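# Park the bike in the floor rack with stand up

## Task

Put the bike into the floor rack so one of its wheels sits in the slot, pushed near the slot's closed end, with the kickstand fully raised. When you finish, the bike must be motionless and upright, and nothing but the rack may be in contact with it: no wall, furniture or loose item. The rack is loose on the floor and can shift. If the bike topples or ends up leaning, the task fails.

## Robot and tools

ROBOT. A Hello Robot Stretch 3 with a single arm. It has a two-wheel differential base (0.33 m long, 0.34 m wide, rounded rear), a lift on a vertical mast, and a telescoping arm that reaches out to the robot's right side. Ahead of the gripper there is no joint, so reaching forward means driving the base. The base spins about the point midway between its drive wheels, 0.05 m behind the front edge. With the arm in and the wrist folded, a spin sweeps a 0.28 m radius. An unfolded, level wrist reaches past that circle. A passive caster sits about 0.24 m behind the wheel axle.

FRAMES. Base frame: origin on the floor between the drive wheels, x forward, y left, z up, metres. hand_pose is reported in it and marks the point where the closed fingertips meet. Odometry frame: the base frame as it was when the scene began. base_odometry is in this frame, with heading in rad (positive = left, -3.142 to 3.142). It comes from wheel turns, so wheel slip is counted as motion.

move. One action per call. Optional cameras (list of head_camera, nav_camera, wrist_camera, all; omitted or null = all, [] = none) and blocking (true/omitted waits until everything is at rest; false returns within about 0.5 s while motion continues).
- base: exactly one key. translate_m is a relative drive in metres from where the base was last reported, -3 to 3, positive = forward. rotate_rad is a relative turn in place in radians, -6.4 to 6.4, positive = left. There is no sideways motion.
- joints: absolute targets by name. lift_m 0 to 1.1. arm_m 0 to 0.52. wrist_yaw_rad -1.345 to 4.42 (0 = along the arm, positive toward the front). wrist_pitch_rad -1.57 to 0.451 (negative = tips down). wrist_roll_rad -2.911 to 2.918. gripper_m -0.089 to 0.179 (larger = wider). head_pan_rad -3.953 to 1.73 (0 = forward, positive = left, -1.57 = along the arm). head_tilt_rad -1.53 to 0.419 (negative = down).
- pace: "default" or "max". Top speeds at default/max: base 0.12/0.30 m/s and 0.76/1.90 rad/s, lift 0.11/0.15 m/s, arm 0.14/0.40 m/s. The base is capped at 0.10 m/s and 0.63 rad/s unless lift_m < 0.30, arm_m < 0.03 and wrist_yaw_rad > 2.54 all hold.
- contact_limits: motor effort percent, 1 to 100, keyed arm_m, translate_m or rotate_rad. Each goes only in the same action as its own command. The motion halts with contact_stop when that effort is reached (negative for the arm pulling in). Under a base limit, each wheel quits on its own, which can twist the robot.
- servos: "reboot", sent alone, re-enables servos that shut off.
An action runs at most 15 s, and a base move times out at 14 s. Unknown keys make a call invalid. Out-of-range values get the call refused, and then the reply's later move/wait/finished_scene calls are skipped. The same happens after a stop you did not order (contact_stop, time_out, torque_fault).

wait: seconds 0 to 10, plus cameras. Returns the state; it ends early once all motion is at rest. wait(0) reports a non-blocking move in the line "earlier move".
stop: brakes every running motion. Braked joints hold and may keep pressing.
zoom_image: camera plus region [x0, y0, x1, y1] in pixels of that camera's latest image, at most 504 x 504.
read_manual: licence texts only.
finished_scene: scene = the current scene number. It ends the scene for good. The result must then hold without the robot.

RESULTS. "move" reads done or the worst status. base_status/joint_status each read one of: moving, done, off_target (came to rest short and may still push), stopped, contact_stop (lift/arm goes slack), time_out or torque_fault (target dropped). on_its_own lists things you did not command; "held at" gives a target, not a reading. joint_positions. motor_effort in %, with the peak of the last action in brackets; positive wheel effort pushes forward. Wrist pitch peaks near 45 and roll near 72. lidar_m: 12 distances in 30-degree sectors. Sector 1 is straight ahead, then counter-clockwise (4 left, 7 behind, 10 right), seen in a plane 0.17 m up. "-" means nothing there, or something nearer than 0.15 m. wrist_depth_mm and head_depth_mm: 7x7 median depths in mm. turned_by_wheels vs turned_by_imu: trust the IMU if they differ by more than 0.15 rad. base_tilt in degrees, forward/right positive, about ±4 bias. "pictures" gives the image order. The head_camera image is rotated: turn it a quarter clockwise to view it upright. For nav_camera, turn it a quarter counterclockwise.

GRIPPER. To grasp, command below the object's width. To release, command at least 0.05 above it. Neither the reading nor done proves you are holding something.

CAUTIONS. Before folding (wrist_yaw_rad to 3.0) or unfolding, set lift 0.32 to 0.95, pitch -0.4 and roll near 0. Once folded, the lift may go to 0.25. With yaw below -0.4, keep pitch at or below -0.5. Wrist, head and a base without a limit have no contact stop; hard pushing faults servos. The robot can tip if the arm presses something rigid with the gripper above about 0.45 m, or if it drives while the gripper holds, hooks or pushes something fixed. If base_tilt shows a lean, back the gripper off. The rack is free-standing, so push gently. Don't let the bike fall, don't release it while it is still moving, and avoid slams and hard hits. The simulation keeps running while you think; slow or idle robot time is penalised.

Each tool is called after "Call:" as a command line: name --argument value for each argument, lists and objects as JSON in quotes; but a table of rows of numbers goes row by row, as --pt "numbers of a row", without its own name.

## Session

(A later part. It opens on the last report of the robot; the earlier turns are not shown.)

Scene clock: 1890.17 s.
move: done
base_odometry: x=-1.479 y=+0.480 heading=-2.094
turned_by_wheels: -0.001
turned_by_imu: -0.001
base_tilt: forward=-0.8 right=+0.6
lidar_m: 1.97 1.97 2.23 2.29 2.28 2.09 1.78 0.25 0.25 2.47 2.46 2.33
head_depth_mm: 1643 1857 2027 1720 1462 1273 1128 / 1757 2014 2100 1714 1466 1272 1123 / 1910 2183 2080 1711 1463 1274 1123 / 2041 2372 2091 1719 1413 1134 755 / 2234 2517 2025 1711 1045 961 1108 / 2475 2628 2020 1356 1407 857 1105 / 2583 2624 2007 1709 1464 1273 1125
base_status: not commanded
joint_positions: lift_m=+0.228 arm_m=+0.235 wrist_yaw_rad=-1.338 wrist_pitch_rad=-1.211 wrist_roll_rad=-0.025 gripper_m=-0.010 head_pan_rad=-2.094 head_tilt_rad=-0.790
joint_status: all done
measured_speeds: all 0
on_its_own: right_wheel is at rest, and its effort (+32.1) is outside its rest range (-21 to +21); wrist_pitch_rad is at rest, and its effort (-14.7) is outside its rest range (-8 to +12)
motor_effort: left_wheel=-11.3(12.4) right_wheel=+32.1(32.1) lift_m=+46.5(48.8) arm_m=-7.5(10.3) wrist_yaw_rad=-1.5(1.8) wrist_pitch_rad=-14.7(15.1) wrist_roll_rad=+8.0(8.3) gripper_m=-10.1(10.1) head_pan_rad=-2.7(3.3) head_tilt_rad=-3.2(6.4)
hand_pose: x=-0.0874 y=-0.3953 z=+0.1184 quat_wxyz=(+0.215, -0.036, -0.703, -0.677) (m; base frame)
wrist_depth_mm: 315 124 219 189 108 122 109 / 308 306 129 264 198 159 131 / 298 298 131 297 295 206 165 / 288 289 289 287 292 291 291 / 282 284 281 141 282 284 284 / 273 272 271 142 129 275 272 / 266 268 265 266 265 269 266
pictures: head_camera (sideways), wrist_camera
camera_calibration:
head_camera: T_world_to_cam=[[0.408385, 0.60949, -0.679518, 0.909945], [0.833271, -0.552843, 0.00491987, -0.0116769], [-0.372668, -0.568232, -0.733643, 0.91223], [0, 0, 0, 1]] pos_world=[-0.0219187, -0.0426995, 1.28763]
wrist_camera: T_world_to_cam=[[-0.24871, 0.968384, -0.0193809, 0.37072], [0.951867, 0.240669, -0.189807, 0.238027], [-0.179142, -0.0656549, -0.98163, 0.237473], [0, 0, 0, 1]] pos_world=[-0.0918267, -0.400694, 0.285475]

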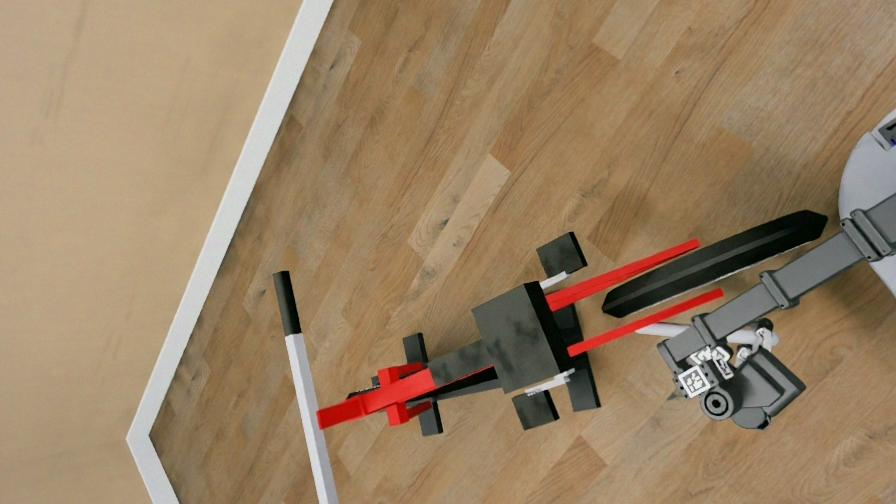

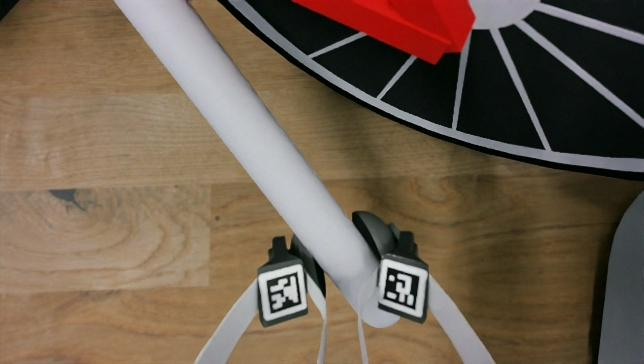

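Call:
move --joints '{"arm_m": 0.215, "lift_m": 0.24}' --cameras '["wrist_camera", "head_camera"]'

Scene clock: 1896.57 s.
move: done
base_odometry: x=-1.479 y=+0.480 heading=-2.094
turned_by_wheels: +0.000
turned_by_imu: -0.001
base_tilt: forward=-0.9 right=+0.5
lidar_m: 1.97 1.97 2.23 2.28 2.28 2.08 1.79 0.25 0.24 2.47 2.47 2.33
head_depth_mm: 1654 1855 2027 1731 1457 1275 1134 / 1772 2013 2083 1722 1461 1281 1130 / 1888 2163 2069 1729 1463 1276 1127 / 2046 2372 2092 1725 1440 1213 744 / 2223 2521 1993 1711 1040 944 1105 / 2452 2613 2017 1364 1393 1219 1083 / 2582 2626 2007 1724 1473 1271 1127
base_status: not commanded
joint_positions: lift_m=+0.240 arm_m=+0.215 wrist_yaw_rad=-1.330 wrist_pitch_rad=-1.179 wrist_roll_rad=-0.039 gripper_m=-0.010 head_pan_rad=-2.094 head_tilt_rad=-0.790
joint_status: all done
measured_speeds: all 0
on_its_own: right_wheel is at rest, and its effort (+33.3) is outside its rest range (-21 to +21); wrist_pitch_rad is at rest, and its effort (-20.6) is outside its rest range (-8 to +12)
motor_effort: left_wheel=-12.0(12.8) right_wheel=+33.3(33.8) lift_m=+40.6(48.7) arm_m=-10.9(12.8) wrist_yaw_rad=-8.2(8.7) wrist_pitch_rad=-20.6(20.8) wrist_roll_rad=+12.7(12.7) gripper_m=-9.0(10.6) head_pan_rad=-2.4(3.6) head_tilt_rad=-3.9(6.1)
hand_pose: x=-0.0949 y=-0.3777 z=+0.1327 quat_wxyz=(+0.233, -0.040, -0.700, -0.673) (m; base frame)
wrist_depth_mm: 336 136 128 102 120 102 93 / 328 139 327 134 140 123 105 / 318 315 140 318 214 157 129 / 305 309 143 306 304 222 166 / 296 295 296 144 296 299 264 / 286 286 129 142 130 290 239 / 276 278 125 277 277 281 228
pictures: head_camera (sideways), wrist_camera
camera_calibration:
head_camera: T_world_to_cam=[[0.408385, 0.60949, -0.679518, 0.909945], [0.833271, -0.552843, 0.00491988, -0.0116769], [-0.372668, -0.568232, -0.733643, 0.91223], [0, 0, 0, 1]] pos_world=[-0.0219187, -0.0426995, 1.28763]
wrist_camera: T_world_to_cam=[[-0.26929, 0.962963, -0.0136386, 0.347342], [0.940116, 0.259775, -0.220678, 0.253822], [-0.208962, -0.0722482, -0.975251, 0.24515], [0, 0, 0, 1]] pos_world=[-0.0938593, -0.382702, 0.299833]

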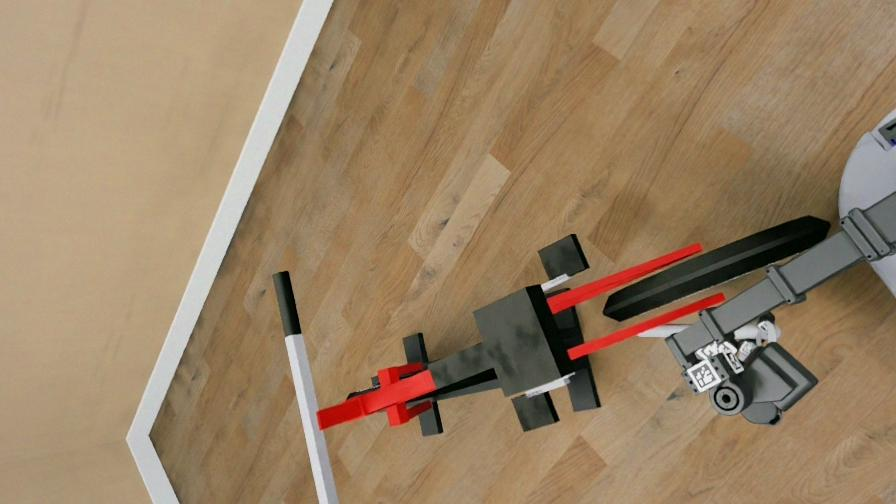

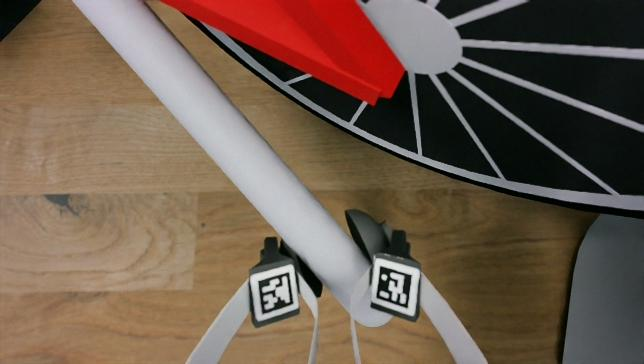

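Call:
move --joints '{"arm_m": 0.21, "lift_m": 0.252}' --cameras '["wrist_camera"]'

Call:
move --joints '{"gripper_m": 0.04}' --cameras '["wrist_camera", "head_camera"]'

Scene clock: 1902.67 s.
move: done
base_odometry: x=-1.479 y=+0.480 heading=-2.094
turned_by_wheels: +0.000
turned_by_imu: -0.001
base_tilt: forward=-0.8 right=+0.5
lidar_m: 1.97 1.97 2.23 2.27 2.28 2.09 1.79 1.78 0.24 0.36 2.47 2.33
head_depth_mm: 1655 1858 2023 1736 1462 1277 1130 / 1771 2000 2079 1718 1470 1270 1126 / 1897 2191 2078 1737 1465 1274 1128 / 2066 2371 2079 1724 1429 1254 733 / 2246 2503 2012 1717 1045 926 1106 / 2446 2644 2013 1365 1389 1225 1087 / 2571 2641 2008 1718 1462 1271 1123
base_status: not commanded
joint_positions: lift_m=+0.252 arm_m=+0.210 wrist_yaw_rad=-1.329 wrist_pitch_rad=-1.172 wrist_roll_rad=-0.050 gripper_m=-0.010 head_pan_rad=-2.094 head_tilt_rad=-0.790
joint_status: all done
measured_speeds: all 0
on_its_own: right_wheel is at rest, and its effort (+36.6) is outside its rest range (-21 to +21); wrist_pitch_rad is at rest, and its effort (-21.9) is outside its rest range (-8 to +12)
motor_effort: left_wheel=-12.6(13.5) right_wheel=+36.6(37.5) lift_m=+46.0(47.9) arm_m=-9.7(13.0) wrist_yaw_rad=-9.1(10.0) wrist_pitch_rad=-21.9(23.8) wrist_roll_rad=+16.3(16.5) gripper_m=-8.5(10.5) head_pan_rad=-3.2(3.2) head_tilt_rad=-5.1(5.2)
hand_pose: x=-0.0964 y=-0.3732 z=+0.1452 quat_wxyz=(+0.240, -0.038, -0.699, -0.673) (m; base frame)
wrist_depth_mm: 345 141 102 117 100 85 74 / 341 143 145 123 132 103 86 / 328 330 146 282 177 130 104 / 314 319 143 321 281 179 132 / 307 308 307 144 309 309 186 / 295 298 293 142 130 301 238 / 285 290 283 288 289 291 226
pictures: wrist_camera
camera_calibration:
wrist_camera: T_world_to_cam=[[-0.280753, 0.959737, -0.00906771, 0.339774], [0.93532, 0.271467, -0.226895, 0.261652], [-0.215298, -0.0721827, -0.973877, 0.256546], [0, 0, 0, 1]] pos_world=[-0.094102, -0.378605, 0.312293]

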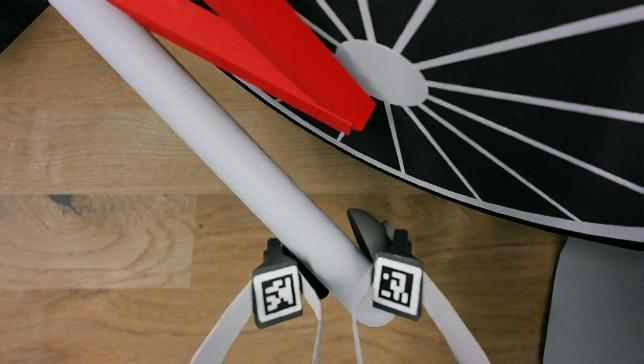

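Scene clock: 1903.70 s.
move: done
base_odometry: x=-1.479 y=+0.480 heading=-2.094
turned_by_wheels: +0.000
turned_by_imu: +0.000
base_tilt: forward=-0.7 right=+0.6
lidar_m: 1.96 1.96 2.22 2.28 2.28 2.09 1.78 1.78 0.24 0.34 2.47 2.33
head_depth_mm: 1646 1870 2037 1726 1470 1273 1122 / 1766 1993 2095 1724 1463 1267 1121 / 1900 2177 2087 1731 1466 1275 1126 / 2044 2350 2084 1720 1436 1252 734 / 2248 2504 2020 1726 1048 926 1109 / 2487 2634 2011 1357 1387 1232 1087 / 2576 2637 2017 1714 1455 1269 1127
base_status: not commanded
joint_positions: lift_m=+0.252 arm_m=+0.210 wrist_yaw_rad=-1.325 wrist_pitch_rad=-1.153 wrist_roll_rad=-0.037 gripper_m=+0.040 head_pan_rad=-2.094 head_tilt_rad=-0.790
joint_status: all done
measured_speeds: all 0
on_its_own: right_wheel is at rest, and its effort (+34.0) is outside its rest range (-21 to +21); wrist_yaw_rad is at rest, and its effort (-12.2) is outside its rest range (-9 to +9); wrist_pitch_rad is at rest, and its effort (-25.4) is outside its rest range (-8 to +12)
motor_effort: left_wheel=-12.6(13.2) right_wheel=+34.0(37.3) lift_m=+27.1(45.0) arm_m=-8.2(10.1) wrist_yaw_rad=-12.2(14.0) wrist_pitch_rad=-25.4(26.0) wrist_roll_rad=+11.8(16.8) gripper_m=-2.6(92.9) head_pan_rad=-2.1(3.0) head_tilt_rad=-5.2(5.6)
hand_pose: x=-0.1010 y=-0.3746 z=+0.1467 quat_wxyz=(+0.243, -0.048, -0.700, -0.670) (m; base frame)
wrist_depth_mm: 149 145 100 117 98 82 71 / 350 146 143 120 124 100 82 / 337 333 146 140 167 126 101 / 323 330 145 326 258 171 127 / 311 311 314 143 311 307 172 / 300 301 130 147 128 303 239 / 291 290 286 289 287 288 228
pictures: head_camera (sideways), wrist_camera
camera_calibration:
head_camera: T_world_to_cam=[[0.408385, 0.60949, -0.679518, 0.909945], [0.833271, -0.552843, 0.00491987, -0.0116769], [-0.372668, -0.568231, -0.733643, 0.91223], [0, 0, 0, 1]] pos_world=[-0.0219187, -0.0426995, 1.28763]
wrist_camera: T_world_to_cam=[[-0.272656, 0.962016, -0.0135883, 0.342205], [0.933462, 0.26109, -0.245929, 0.265354], [-0.23304, -0.0797382, -0.969193, 0.251661], [0, 0, 0, 1]] pos_world=[-0.0957467, -0.378421, 0.313816]

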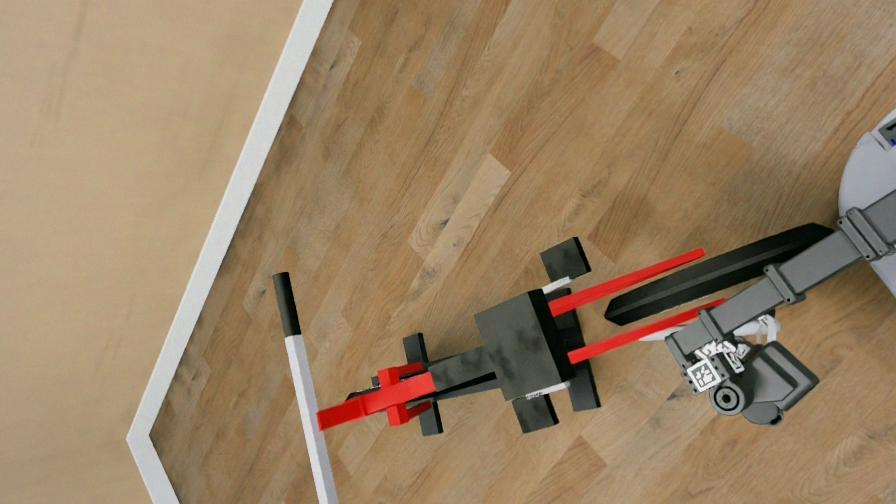

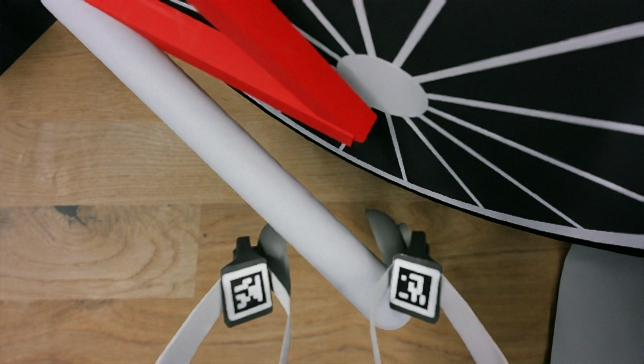

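Call:
move --joints '{"gripper_m": 0.13}' --cameras '["wrist_camera", "head_camera"]'

Scene clock: 1909.30 s.
move: done
base_odometry: x=-1.479 y=+0.480 heading=-2.093
turned_by_wheels: +0.001
turned_by_imu: +0.001
base_tilt: forward=-0.8 right=+0.5
lidar_m: 1.96 1.96 2.23 2.28 2.28 2.08 1.79 1.78 0.24 2.47 2.46 2.33
head_depth_mm: 1645 1852 2031 1726 1474 1275 1130 / 1763 2009 2092 1728 1463 1273 1133 / 1906 2183 2081 1730 1456 1276 1125 / 2045 2353 2068 1720 1436 1228 733 / 2227 2512 2012 1727 1036 935 1108 / 2457 2642 2019 1364 1401 1225 1094 / 2575 2651 2016 1718 1459 1273 1122
base_status: not commanded
joint_positions: lift_m=+0.252 arm_m=+0.210 wrist_yaw_rad=-1.342 wrist_pitch_rad=-1.288 wrist_roll_rad=-0.006 gripper_m=+0.130 head_pan_rad=-2.094 head_tilt_rad=-0.790
joint_status: all done
measured_speeds: all 0
motor_effort: left_wheel=-3.8(12.9) right_wheel=+4.0(34.0) lift_m=+32.9(32.9) arm_m=-1.3(4.2) wrist_yaw_rad=+2.1(12.6) wrist_pitch_rad=-0.5(26.1) wrist_roll_rad=+2.0(12.0) gripper_m=-0.8(96.0) head_pan_rad=-2.3(3.0) head_tilt_rad=-3.1(6.0)
hand_pose: x=-0.0686 y=-0.3657 z=+0.1379 quat_wxyz=(+0.181, -0.017, -0.706, -0.685) (m; base frame)
wrist_depth_mm: 327 326 120 118 143 118 99 / 321 318 315 118 172 155 122 / 315 315 316 310 116 183 161 / 312 309 310 306 305 303 244 / 305 302 305 304 302 300 236 / 302 126 297 298 296 126 228 / 297 294 295 293 296 279 202
pictures: head_camera (sideways), wrist_camera
camera_calibration:
head_camera: T_world_to_cam=[[0.408623, 0.609704, -0.679182, 0.909506], [0.833195, -0.552958, 0.00489133, -0.0116392], [-0.372577, -0.56789, -0.733953, 0.912633], [0, 0, 0, 1]] pos_world=[-0.0219213, -0.04269, 1.28761]
wrist_camera: T_world_to_cam=[[-0.225495, 0.973894, -0.0261366, 0.351596], [0.968592, 0.22122, -0.113541, 0.200211], [-0.104795, -0.0509187, -0.993189, 0.274019], [0, 0, 0, 1]] pos_world=[-0.0859243, -0.372755, 0.304074]

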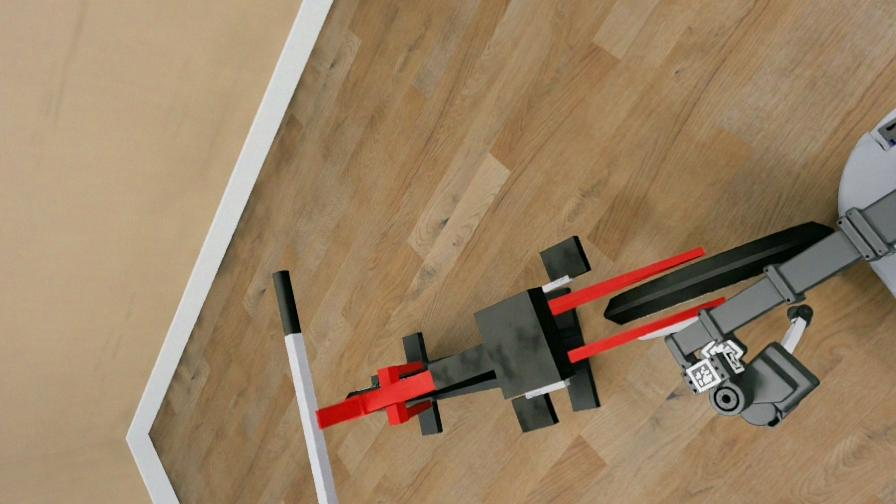

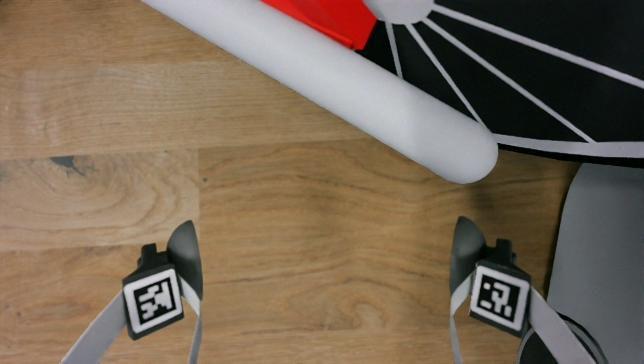

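Call:
move --base '{"translate_m": 0.12}' --cameras '["wrist_camera", "head_camera"]'

Call:
zoom_image --camera "head_camera" --region '[400, 100, 896, 450]'

Scene clock: 1915.67 s.
move: done
base_odometry: x=-1.539 y=+0.376 heading=-2.093
turned_by_wheels: +0.000
turned_by_imu: -0.001
base_tilt: forward=-0.9 right=+0.5
lidar_m: 1.86 1.85 2.10 2.32 2.31 2.22 1.89 0.33 0.40 2.43 2.43 2.19
head_depth_mm: 1756 1977 2084 1728 1457 1278 1131 / 1877 2149 2079 1715 1463 1279 1129 / 2049 2331 2085 1724 1436 1123 1124 / 2193 2439 2018 1664 1196 1222 734 / 2389 2587 1969 1383 1401 1207 1114 / 2661 2636 2017 1722 1470 1231 1086 / 2540 2637 2012 1726 1463 1272 1121
base_status: done
joint_positions: lift_m=+0.252 arm_m=+0.210 wrist_yaw_rad=-1.342 wrist_pitch_rad=-1.288 wrist_roll_rad=-0.006 gripper_m=+0.130 head_pan_rad=-2.094 head_tilt_rad=-0.790
joint_status: not commanded
measured_speeds: all 0
motor_effort: left_wheel=-2.1(3.4) right_wheel=+5.9(10.1) lift_m=+32.3(34.1) arm_m=+7.3(7.7) wrist_yaw_rad=+1.8(2.6) wrist_pitch_rad=-0.3(0.7) wrist_roll_rad=+1.8(2.1) gripper_m=+0.0(2.1) head_pan_rad=-2.8(3.1) head_tilt_rad=-5.1(5.7)
hand_pose: x=-0.0685 y=-0.3656 z=+0.1379 quat_wxyz=(+0.181, -0.017, -0.706, -0.685) (m; base frame)
wrist_depth_mm: 327 321 323 321 322 319 321 / 321 320 319 313 313 314 314 / 316 317 314 310 308 308 310 / 309 311 305 307 307 304 250 / 305 305 303 304 300 304 235 / 300 127 299 298 298 126 229 / 298 296 293 293 292 280 202
pictures: head_camera (sideways), wrist_camera
camera_calibration:
head_camera: T_world_to_cam=[[0.408623, 0.609704, -0.679182, 0.909506], [0.833195, -0.552958, 0.00489133, -0.0116392], [-0.372577, -0.56789, -0.733953, 0.912633], [0, 0, 0, 1]] pos_world=[-0.0219213, -0.04269, 1.28761]
wrist_camera: T_world_to_cam=[[-0.225499, 0.973893, -0.0261384, 0.351596], [0.968651, 0.221253, -0.11297, 0.200002], [-0.104238, -0.0507937, -0.993254, 0.274104], [0, 0, 0, 1]] pos_world=[-0.0858755, -0.372745, 0.304039]

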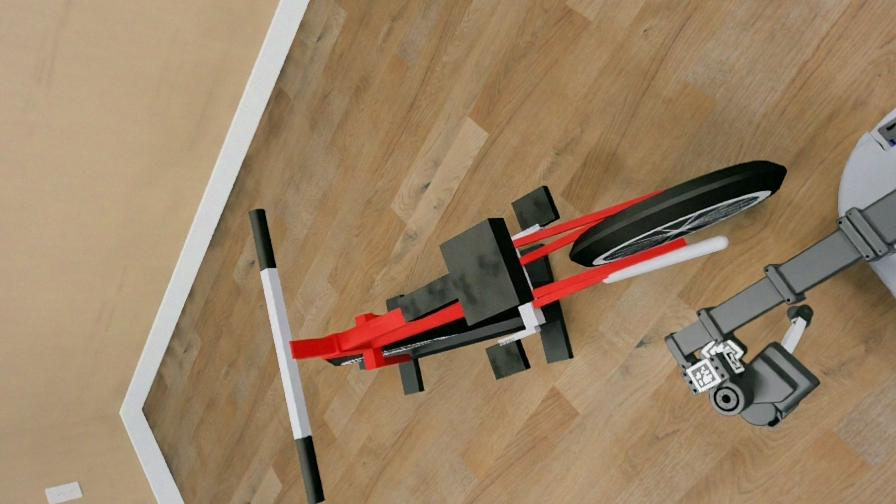

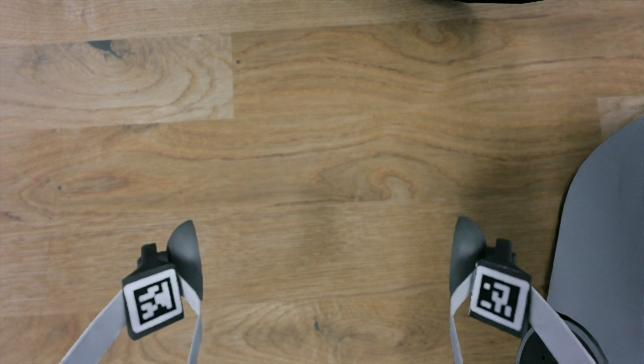

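Scaled by 1.016 from the camera's 896x504 image, which has a finer 1280x720 frame.

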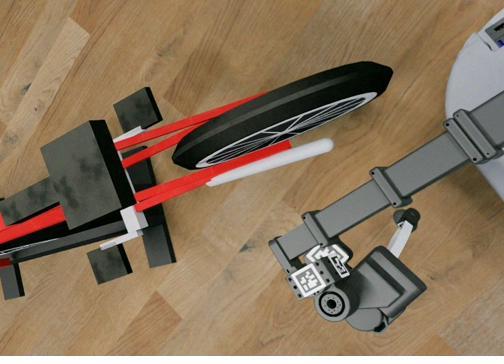

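Call:
move --joints '{"lift_m": 0.7}' --cameras '[]'

Call:
move --joints '{"wrist_yaw_rad": 0, "wrist_pitch_rad": -1.57, "gripper_m": -0.04, "arm_m": 0.05}' --base '{"rotate_rad": -0.2}' --cameras '["wrist_camera", "head_camera", "nav_camera"]'

Scene clock: 1933.63 s.
move: done
base_odometry: x=-1.539 y=+0.376 heading=-2.093
turned_by_wheels: +0.000
turned_by_imu: -0.001
base_tilt: forward=-0.8 right=+0.5
lidar_m: 1.86 1.86 2.10 2.32 2.31 2.22 1.90 0.33 0.40 2.44 2.43 2.20
head_depth_mm: 1764 1982 2082 1717 1473 1273 1126 / 1879 2144 2101 1729 1462 1271 314 / 2023 2318 2084 1722 1439 356 324 / 2198 2470 2036 1682 1085 365 1109 / 2396 2570 1958 1297 422 1226 1129 / 2657 2639 2028 1674 576 1246 1120 / 2541 2640 2023 1715 457 1221 1124
base_status: not commanded
joint_positions: lift_m=+0.700 arm_m=+0.210 wrist_yaw_rad=-1.342 wrist_pitch_rad=-1.288 wrist_roll_rad=-0.006 gripper_m=+0.130 head_pan_rad=-2.094 head_tilt_rad=-0.790
joint_status: all done
measured_speeds: all 0
motor_effort: left_wheel=-1.7(2.7) right_wheel=+5.8(6.4) lift_m=+32.8(36.2) arm_m=+11.7(12.9) wrist_yaw_rad=+1.7(2.5) wrist_pitch_rad=-0.5(0.6) wrist_roll_rad=+1.4(2.2) gripper_m=-0.8(2.1) head_pan_rad=-2.3(3.5) head_tilt_rad=-4.2(5.9)
hand_pose: x=-0.0685 y=-0.3657 z=+0.5859 quat_wxyz=(+0.181, -0.017, -0.706, -0.685) (m; base frame)
wrist_depth_mm: 781 576 574 425 779 789 770 / 770 772 778 541 427 750 741 / 754 767 745 742 746 747 746 / 751 750 753 734 737 - 735 / 742 731 731 724 736 - 727 / 725 126 731 725 725 123 552 / 715 721 708 715 714 710 703
pictures: none
No camera images: "cameras" was empty.

Scene clock: 1936.07 s.
move: done
base_odometry: x=-1.539 y=+0.376 heading=-2.292
turned_by_wheels: -0.200
turned_by_imu: -0.202
base_tilt: forward=-0.9 right=+0.5
lidar_m: 1.92 1.85 1.93 2.38 2.34 2.42 1.96 0.33 0.33 0.97 2.43 2.55
head_depth_mm: 1649 1865 2022 1718 1469 1269 1127 / 1743 2001 2101 1717 1469 1271 313 / 1826 2113 2086 1729 1466 356 324 / 1922 2247 2087 1723 1427 365 1105 / 2012 2385 2086 1714 1084 383 425 / 2152 2458 2010 1253 1404 369 1072 / 2282 2537 1963 1624 1426 1270 1124
base_status: done
joint_positions: lift_m=+0.700 arm_m=+0.050 wrist_yaw_rad=-0.002 wrist_pitch_rad=-1.548 wrist_roll_rad=-0.005 gripper_m=-0.039 head_pan_rad=-2.094 head_tilt_rad=-0.790
joint_status: all done
joint sent to its limit — wrist_pitch_rad, lower limit.
measured_speeds: all 0
motor_effort: left_wheel=+6.7(9.9) right_wheel=-6.1(8.2) lift_m=+31.0(33.3) arm_m=-12.4(13.9) wrist_yaw_rad=+1.1(5.0) wrist_pitch_rad=-1.4(3.5) wrist_roll_rad=+1.3(2.0) gripper_m=-14.0(98.2) head_pan_rad=-2.2(3.2) head_tilt_rad=-5.1(6.1)
hand_pose: x=-0.0216 y=-0.1767 z=+0.5820 quat_wxyz=(+0.506, +0.495, -0.505, -0.494) (m; base frame)
wrist_depth_mm: 693 698 689 691 676 369 673 / 710 692 720 708 695 442 694 / 739 734 712 707 728 705 714 / 747 749 738 - 731 727 725 / 774 754 760 148 - 758 755 / 796 788 764 129 125 786 766 / 799 814 788 816 810 808 806
pictures: head_camera (sideways), nav_camera (sideways), wrist_camera
camera_calibration:
head_camera: T_world_to_cam=[[0.408623, 0.609703, -0.679182, 0.909506], [0.833194, -0.552958, 0.00489134, -0.0116393], [-0.372577, -0.56789, -0.733953, 0.912633], [0, 0, 0, 1]] pos_world=[-0.0219213, -0.04269, 1.28761]
nav_camera: T_world_to_cam=[[-0.34915, -0.598918, 0.720688, -0.891214], [-0.867468, 0.497446, -0.00686436, 0.0645096], [-0.354392, -0.62757, -0.693226, 0.866648], [0, 0, 0, 1]] pos_world=[0.0519257, -0.0219719, 1.24351]
wrist_camera: T_world_to_cam=[[-0.999625, 0.0111701, -0.0250185, 0.00228011], [0.0074045, 0.989281, 0.145837, 0.127315], [0.0263793, 0.145597, -0.988992, 0.764714], [0, 0, 0, 1]] pos_world=[-0.0188361, -0.237316, 0.737786]

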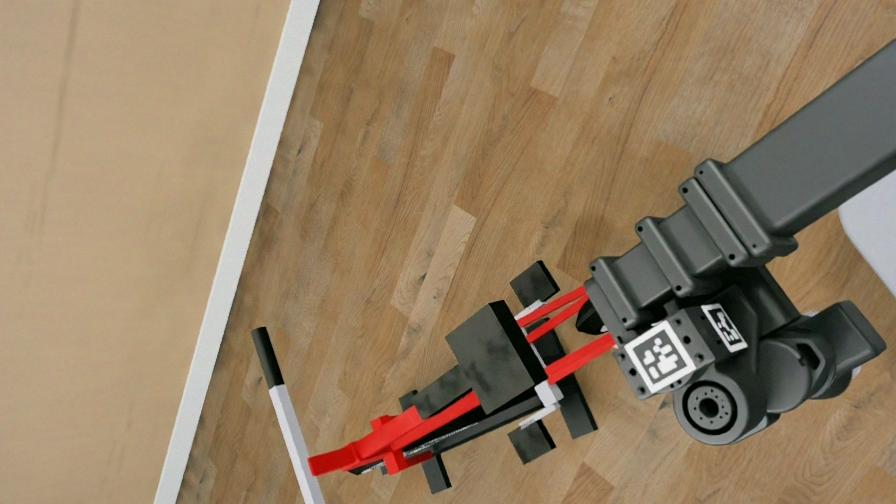

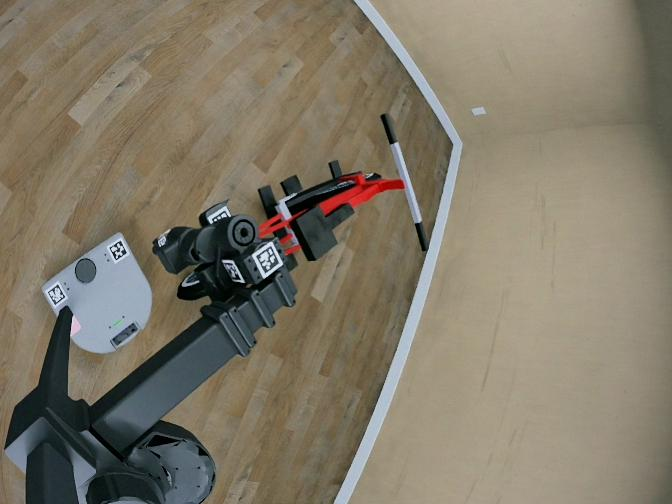

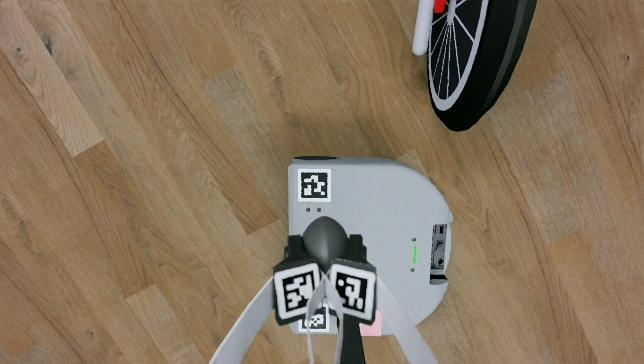

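Call:
move --base '{"translate_m": -0.185}' --joints '{"arm_m": 0.3, "head_tilt_rad": -0.75}' --cameras '["wrist_camera", "head_camera", "nav_camera"]'

Scene clock: 1958.23 s.
move: done
base_odometry: x=-1.417 y=+0.515 heading=-2.292
turned_by_wheels: +0.000
turned_by_imu: -0.002
base_tilt: forward=-0.8 right=+0.5
lidar_m: 2.08 2.02 2.11 2.29 2.25 2.32 1.79 1.74 0.24 0.24 2.52 2.63
head_depth_mm: 1506 1687 1929 1777 1501 1290 1136 / 1561 1773 2009 1787 1504 1295 323 / 1653 1882 2104 1791 1496 1298 322 / 1735 1983 2183 1779 1502 365 1100 / 1831 2113 2179 1785 422 1238 1075 / 1932 2266 2185 1722 1183 1005 1099 / 2049 2443 2198 528 554 1246 1130
base_status: done
joint_positions: lift_m=+0.700 arm_m=+0.300 wrist_yaw_rad=-0.001 wrist_pitch_rad=-1.548 wrist_roll_rad=-0.004 gripper_m=-0.039 head_pan_rad=-2.094 head_tilt_rad=-0.754
joint_status: all done
measured_speeds: all 0
motor_effort: left_wheel=+2.1(5.0) right_wheel=-5.4(9.6) lift_m=+27.7(30.4) arm_m=+12.8(14.8) wrist_yaw_rad=+1.4(2.1) wrist_pitch_rad=-1.2(1.4) wrist_roll_rad=+0.8(1.6) gripper_m=-14.7(16.5) head_pan_rad=-1.9(3.3) head_tilt_rad=+2.7(3.0)
hand_pose: x=-0.0216 y=-0.4266 z=+0.5820 quat_wxyz=(+0.506, +0.495, -0.505, -0.494) (m; base frame)
wrist_depth_mm: 691 685 206 184 180 678 675 / 715 717 687 424 712 695 681 / 729 728 729 531 723 721 711 / 757 744 736 554 738 724 734 / 749 767 772 152 773 737 736 / 782 783 784 129 779 765 772 / 821 802 806 635 126 803 797
pictures: head_camera (sideways), nav_camera (sideways), wrist_camera
camera_calibration:
head_camera: T_world_to_cam=[[0.395991, 0.587821, -0.705448, 0.943812], [0.833304, -0.552768, 0.0071615, -0.0145957], [-0.38574, -0.590689, -0.708725, 0.879903], [0, 0, 0, 1]] pos_world=[-0.0221644, -0.0431111, 1.28952]
nav_camera: T_world_to_cam=[[-0.335774, -0.575747, 0.7455, -0.923634], [-0.867592, 0.497231, -0.00675403, 0.0643671], [-0.366798, -0.649058, -0.666471, 0.831924], [0, 0, 0, 1]] pos_world=[0.05086, -0.023818, 1.24346]
wrist_camera: T_world_to_cam=[[-0.999622, 0.0113937, -0.0250271, 0.00516576], [0.00761398, 0.989221, 0.146234, 0.37428], [0.0264235, 0.145989, -0.988933, 0.80124], [0, 0, 0, 1]] pos_world=[-0.0188575, -0.487276, 0.737769]

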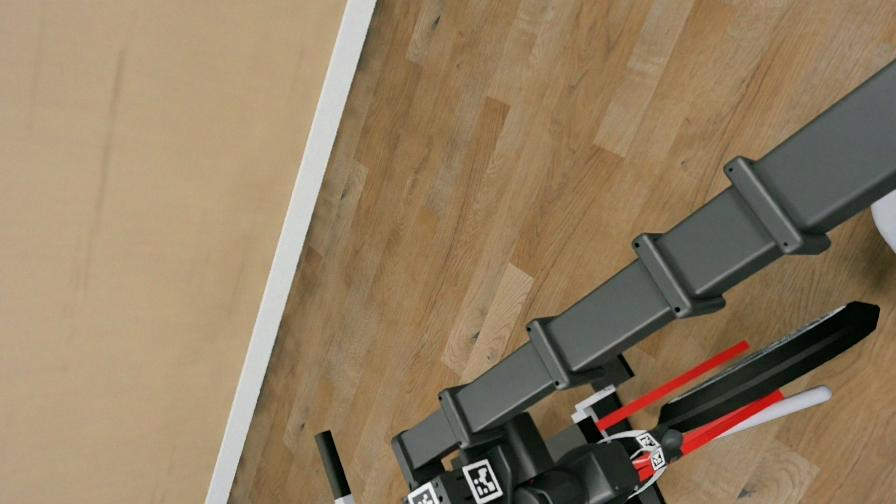

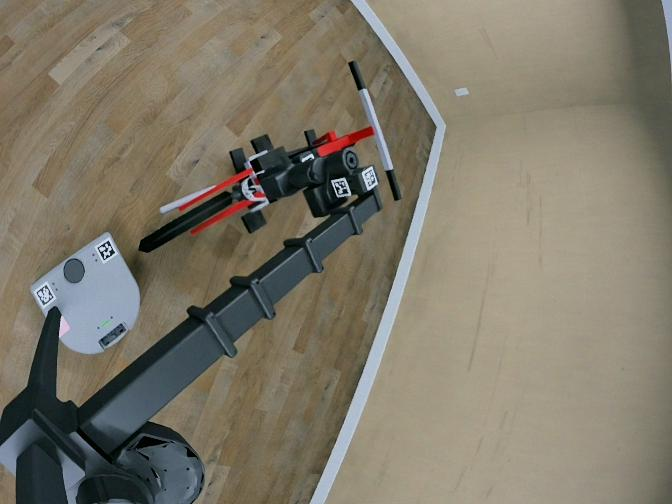

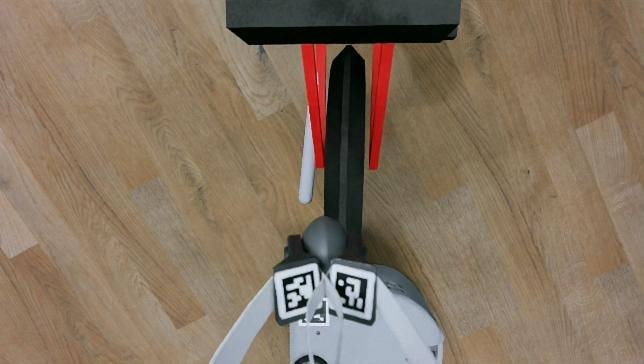

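Call:
move --joints '{"lift_m": 0.64}' --cameras '[]'

Call:
move --joints '{"arm_m": 0.375}' --contact_limits '{"arm_m": 40}' --cameras '["wrist_camera", "nav_camera"]'

Scene clock: 1966.63 s.
move: done
base_odometry: x=-1.417 y=+0.515 heading=-2.292
turned_by_wheels: +0.000
turned_by_imu: -0.001
base_tilt: forward=-0.8 right=+0.5
lidar_m: 2.07 2.01 2.11 2.30 2.25 2.33 1.79 1.73 0.24 0.24 2.52 2.63
head_depth_mm: 1506 1681 1938 1777 1500 1291 1133 / 1558 1771 2030 1774 1501 1295 1140 / 1644 1883 2097 1776 1497 1290 370 / 1736 2006 2194 1774 1509 423 946 / 1830 2137 2183 1787 1459 1046 1077 / 1940 2286 2193 1776 590 997 1094 / 2047 2439 2184 1772 575 1240 1131
base_status: not commanded
joint_positions: lift_m=+0.640 arm_m=+0.300 wrist_yaw_rad=-0.001 wrist_pitch_rad=-1.548 wrist_roll_rad=-0.004 gripper_m=-0.039 head_pan_rad=-2.094 head_tilt_rad=-0.754
joint_status: all done
measured_speeds: all 0
motor_effort: left_wheel=+2.1(3.2) right_wheel=-5.5(6.0) lift_m=+24.6(27.3) arm_m=+11.1(13.0) wrist_yaw_rad=+1.6(1.8) wrist_pitch_rad=-1.1(1.5) wrist_roll_rad=+1.0(1.5) gripper_m=-15.2(16.5) head_pan_rad=-2.1(3.0) head_tilt_rad=+1.4(3.0)
hand_pose: x=-0.0216 y=-0.4266 z=+0.5220 quat_wxyz=(+0.506, +0.495, -0.505, -0.494) (m; base frame)
wrist_depth_mm: 635 635 626 442 426 627 621 / 664 655 647 357 648 643 641 / 665 666 652 326 660 642 660 / 678 692 679 316 673 683 665 / 710 696 708 153 697 687 698 / 728 720 708 128 707 718 712 / 735 737 717 - 117 718 726
pictures: none
No camera images: "cameras" was empty.

Scene clock: 1968.37 s.
move: done
base_odometry: x=-1.417 y=+0.515 heading=-2.292
turned_by_wheels: +0.000
turned_by_imu: +0.000
base_tilt: forward=-0.8 right=+0.5
lidar_m: 2.08 2.01 2.11 2.29 2.26 2.33 1.79 1.73 0.24 0.23 2.52 2.63
head_depth_mm: 1496 1689 1935 1784 1504 1295 1135 / 1565 1782 2015 1782 1496 1292 1138 / 1647 1879 2095 1775 1501 1289 370 / 1730 1997 2187 1788 1498 422 947 / 1828 2132 2201 1764 1469 1027 1078 / 1952 2265 2205 1782 562 1006 1098 / 2071 2441 2188 620 787 1267 1134
base_status: not commanded
joint_positions: lift_m=+0.640 arm_m=+0.375 wrist_yaw_rad=-0.001 wrist_pitch_rad=-1.548 wrist_roll_rad=-0.004 gripper_m=-0.039 head_pan_rad=-2.094 head_tilt_rad=-0.754
joint_status: all done
measured_speeds: all 0
motor_effort: left_wheel=+2.7(3.0) right_wheel=-5.1(6.0) lift_m=+27.6(27.8) arm_m=+12.5(13.9) wrist_yaw_rad=+1.2(2.0) wrist_pitch_rad=-1.3(1.5) wrist_roll_rad=+0.9(1.3) gripper_m=-14.2(16.2) head_pan_rad=-1.8(3.3) head_tilt_rad=+2.1(3.2)
contact_limits: arm_m 40 (drawing in: default 31, maximum 56; extending or still: default 39, maximum 69)
hand_pose: x=-0.0216 y=-0.5016 z=+0.5220 quat_wxyz=(+0.506, +0.495, -0.505, -0.494) (m; base frame)
wrist_depth_mm: 641 647 129 126 123 121 628 / 656 647 133 129 126 124 631 / 676 667 135 132 129 128 646 / 685 672 664 325 692 686 672 / 708 693 707 155 712 705 694 / 725 723 719 129 708 713 709 / 736 752 726 361 719 737 725
pictures: nav_camera (sideways), wrist_camera
camera_calibration:
nav_camera: T_world_to_cam=[[-0.335774, -0.575747, 0.7455, -0.923634], [-0.867592, 0.497231, -0.00675403, 0.0643671], [-0.366798, -0.649058, -0.666471, 0.831924], [0, 0, 0, 1]] pos_world=[0.05086, -0.023818, 1.24346]
wrist_camera: T_world_to_cam=[[-0.999622, 0.0113945, -0.0250269, 0.00451886], [0.00761428, 0.989218, 0.146253, 0.457234], [0.0264236, 0.146007, -0.988931, 0.752857], [0, 0, 0, 1]] pos_world=[-0.0188575, -0.562278, 0.677764]

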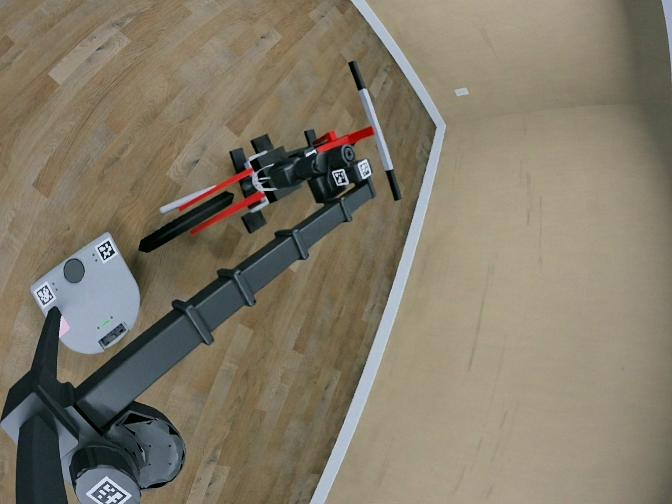

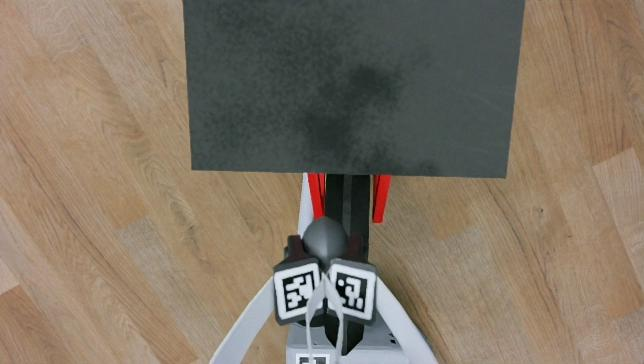

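Call:
move --joints '{"arm_m": 0.405}' --contact_limits '{"arm_m": 45}' --cameras '["wrist_camera"]'

Call:
move --joints '{"arm_m": 0.42}' --contact_limits '{"arm_m": 45}' --cameras '["wrist_camera", "nav_camera", "head_camera"]'

Scene clock: 1975.13 s.
move: done
base_odometry: x=-1.417 y=+0.515 heading=-2.292
turned_by_wheels: +0.000
turned_by_imu: -0.001
base_tilt: forward=-0.8 right=+0.5
lidar_m: 2.08 2.01 2.11 2.30 2.25 2.32 1.79 1.74 0.24 0.24 2.51 2.63
head_depth_mm: 1488 1695 1929 1776 1504 1287 1141 / 1572 1779 2008 1787 1505 1295 1137 / 1653 1882 2098 1776 1509 1301 370 / 1733 1990 2175 1785 1500 423 946 / 1823 2119 2190 1781 1464 1023 1078 / 1934 2269 2197 1775 849 1004 1097 / 2050 2420 2182 636 836 1269 1131
base_status: not commanded
joint_positions: lift_m=+0.640 arm_m=+0.405 wrist_yaw_rad=-0.001 wrist_pitch_rad=-1.555 wrist_roll_rad=-0.004 gripper_m=-0.039 head_pan_rad=-2.094 head_tilt_rad=-0.754
joint_status: all done
measured_speeds: all 0
motor_effort: left_wheel=+2.6(3.0) right_wheel=-5.1(5.9) lift_m=+31.4(33.6) arm_m=+16.9(16.9) wrist_yaw_rad=+0.9(1.8) wrist_pitch_rad=+0.0(1.4) wrist_roll_rad=+1.0(1.2) gripper_m=-15.2(15.9) head_pan_rad=-1.7(3.5) head_tilt_rad=+0.2(2.9)
contact_limits: arm_m 45 (drawing in: default 31, maximum 56; extending or still: default 39, maximum 69)
hand_pose: x=-0.0216 y=-0.5298 z=+0.5221 quat_wxyz=(+0.505, +0.497, -0.503, -0.496) (m; base frame)
wrist_depth_mm: 640 639 128 125 123 120 623 / 649 643 132 129 126 124 634 / 671 672 136 132 129 128 653 / 677 680 139 134 132 131 676 / 699 703 692 140 136 690 701 / 729 737 723 129 710 707 726 / 744 748 729 342 739 731 731
pictures: wrist_camera
camera_calibration:
wrist_camera: T_world_to_cam=[[-0.999622, 0.0115126, -0.0249575, 0.00487168], [0.00755841, 0.988182, 0.153101, 0.480998], [0.0264252, 0.152855, -0.987895, 0.760201], [0, 0, 0, 1]] pos_world=[-0.0188542, -0.59157, 0.677479]

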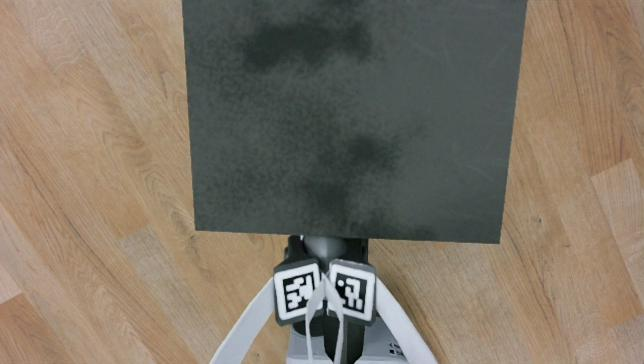

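Scene clock: 1976.07 s.
move: done
base_odometry: x=-1.417 y=+0.515 heading=-2.292
turned_by_wheels: +0.000
turned_by_imu: +0.000
base_tilt: forward=-0.8 right=+0.4
lidar_m: 2.07 2.01 2.10 2.29 2.25 2.33 1.79 1.74 0.26 0.25 2.52 2.63
head_depth_mm: 1503 1693 1954 1794 1496 1302 1137 / 1558 1771 2018 1788 1499 1296 1134 / 1650 1886 2087 1783 1504 1294 369 / 1740 2002 2184 1796 1503 423 946 / 1818 2131 2192 1790 1462 1051 1083 / 1932 2276 2194 1775 1010 1010 1097 / 2051 2423 2194 641 858 1266 1134
base_status: not commanded
joint_positions: lift_m=+0.640 arm_m=+0.420 wrist_yaw_rad=-0.001 wrist_pitch_rad=-1.555 wrist_roll_rad=-0.004 gripper_m=-0.039 head_pan_rad=-2.094 head_tilt_rad=-0.754
joint_status: all done
measured_speeds: all 0
motor_effort: left_wheel=+2.0(3.5) right_wheel=-4.3(5.6) lift_m=+29.6(32.9) arm_m=+17.3(24.5) wrist_yaw_rad=+1.3(1.9) wrist_pitch_rad=+0.0(0.4) wrist_roll_rad=+0.9(1.3) gripper_m=-14.2(15.8) head_pan_rad=-2.2(2.9) head_tilt_rad=+1.7(2.6)
contact_limits: arm_m 45 (drawing in: default 31, maximum 56; extending or still: default 39, maximum 69)
hand_pose: x=-0.0216 y=-0.5448 z=+0.5221 quat_wxyz=(+0.504, +0.497, -0.503, -0.496) (m; base frame)
wrist_depth_mm: 629 628 128 125 122 120 622 / 650 655 131 128 125 638 629 / 679 658 136 132 128 656 647 / 693 689 140 135 132 666 676 / 705 704 145 140 136 689 682 / 725 721 713 128 723 706 710 / 742 739 751 357 747 742 730
pictures: head_camera (sideways), nav_camera (sideways), wrist_camera
camera_calibration:
head_camera: T_world_to_cam=[[0.395991, 0.587821, -0.705448, 0.943811], [0.833304, -0.552769, 0.00716148, -0.0145957], [-0.38574, -0.590689, -0.708725, 0.879904], [0, 0, 0, 1]] pos_world=[-0.0221644, -0.0431111, 1.28952]
nav_camera: T_world_to_cam=[[-0.335774, -0.575747, 0.7455, -0.923634], [-0.867592, 0.497231, -0.00675403, 0.0643671], [-0.366798, -0.649058, -0.666471, 0.831924], [0, 0, 0, 1]] pos_world=[0.05086, -0.023818, 1.24346]
wrist_camera: T_world_to_cam=[[-0.999622, 0.0114975, -0.0249562, 0.0050349], [0.00754017, 0.988161, 0.153232, 0.495708], [0.0264225, 0.152986, -0.987875, 0.762555], [0, 0, 0, 1]] pos_world=[-0.0188533, -0.606558, 0.677476]

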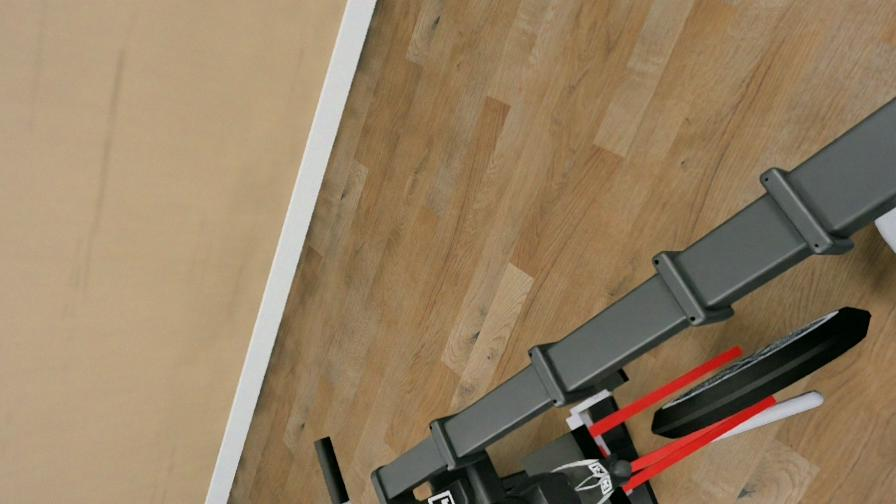

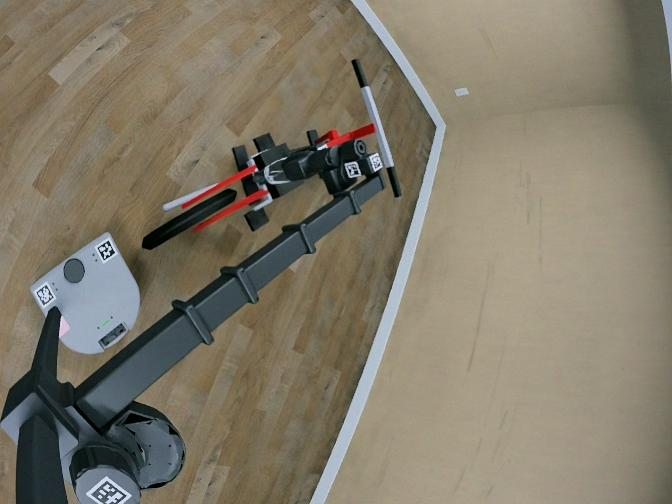

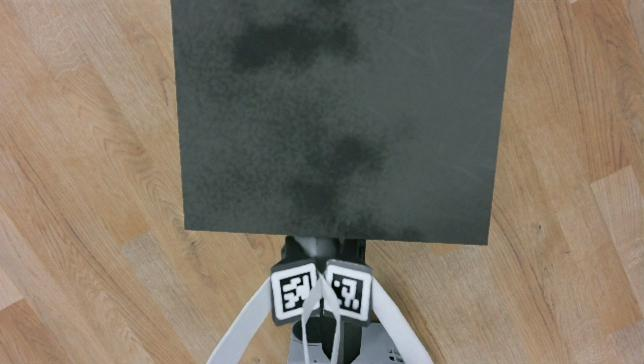

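Call:
move --joints '{"arm_m": 0.435}' --contact_limits '{"arm_m": 45}' --cameras '["wrist_camera", "nav_camera"]'

Call:
zoom_image --camera "nav_camera" --region '[120, 40, 440, 280]'

Scene clock: 1984.03 s.
move: done
base_odometry: x=-1.417 y=+0.515 heading=-2.292
turned_by_wheels: +0.000
turned_by_imu: -0.001
base_tilt: forward=-0.8 right=+0.5
lidar_m: 2.07 2.02 2.10 2.29 2.25 2.33 1.79 1.74 0.29 0.26 2.52 2.62
head_depth_mm: 1500 1698 1951 1765 1497 1291 1136 / 1575 1786 2048 1786 1498 1290 1135 / 1646 1876 2092 1782 1505 1295 370 / 1727 1988 2177 1781 1496 422 943 / 1823 2122 2182 1781 1470 1106 1097 / 1933 2270 2194 1779 1020 1017 1115 / 2052 2443 2183 657 871 1265 1134
base_status: not commanded
joint_positions: lift_m=+0.640 arm_m=+0.435 wrist_yaw_rad=-0.001 wrist_pitch_rad=-1.555 wrist_roll_rad=-0.004 gripper_m=-0.039 head_pan_rad=-2.094 head_tilt_rad=-0.754
joint_status: all done
measured_speeds: all 0
motor_effort: left_wheel=+4.7(4.7) right_wheel=-6.7(7.7) lift_m=+29.4(29.4) arm_m=+17.4(25.9) wrist_yaw_rad=+0.9(1.7) wrist_pitch_rad=+0.0(0.4) wrist_roll_rad=+1.3(1.3) gripper_m=-16.2(16.2) head_pan_rad=-2.1(3.0) head_tilt_rad=+2.0(2.5)
contact_limits: arm_m 45 (drawing in: default 31, maximum 56; extending or still: default 39, maximum 69)
hand_pose: x=-0.0216 y=-0.5598 z=+0.5221 quat_wxyz=(+0.504, +0.497, -0.503, -0.496) (m; base frame)
wrist_depth_mm: 633 627 129 125 122 615 626 / 649 648 132 129 125 627 633 / 666 661 136 132 127 643 657 / 687 685 140 135 132 639 672 / 714 696 146 140 135 694 691 / 730 744 734 128 724 723 722 / 759 739 749 386 734 727 727
pictures: nav_camera (sideways), wrist_camera
camera_calibration:
nav_camera: T_world_to_cam=[[-0.335774, -0.575747, 0.7455, -0.923634], [-0.867592, 0.497232, -0.00675403, 0.0643671], [-0.366798, -0.649058, -0.666471, 0.831924], [0, 0, 0, 1]] pos_world=[0.05086, -0.023818, 1.24346]
wrist_camera: T_world_to_cam=[[-0.999623, 0.0114851, -0.024955, 0.0051988], [0.0075251, 0.988144, 0.153344, 0.510436], [0.0264203, 0.153099, -0.987858, 0.764881], [0, 0, 0, 1]] pos_world=[-0.0188526, -0.621546, 0.677451]

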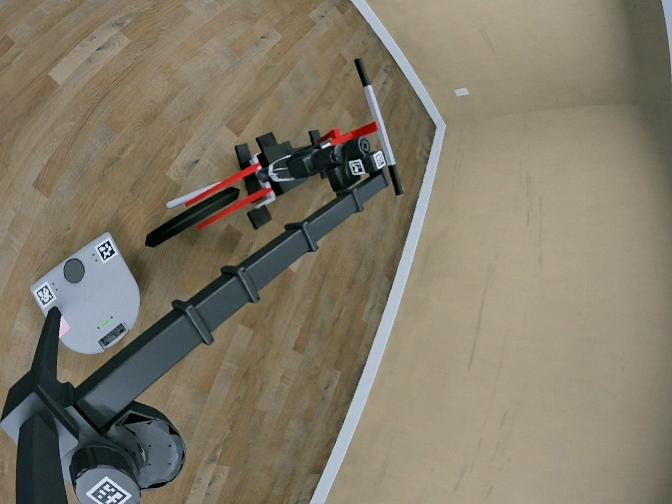

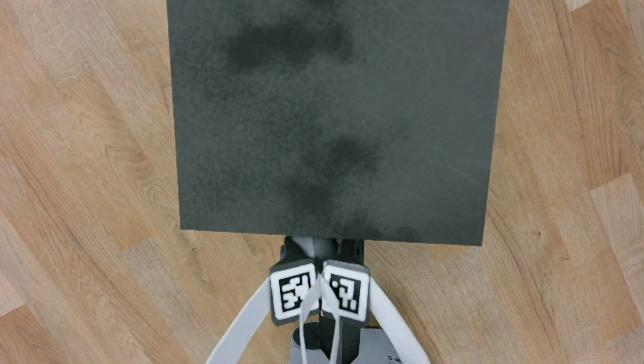

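Scaled by 1.575 from the camera's 672x504 image, which has a finer 792x594 frame.

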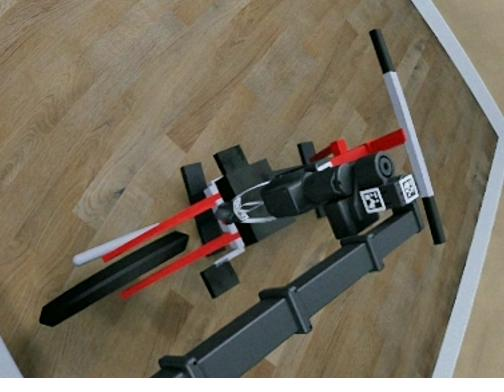

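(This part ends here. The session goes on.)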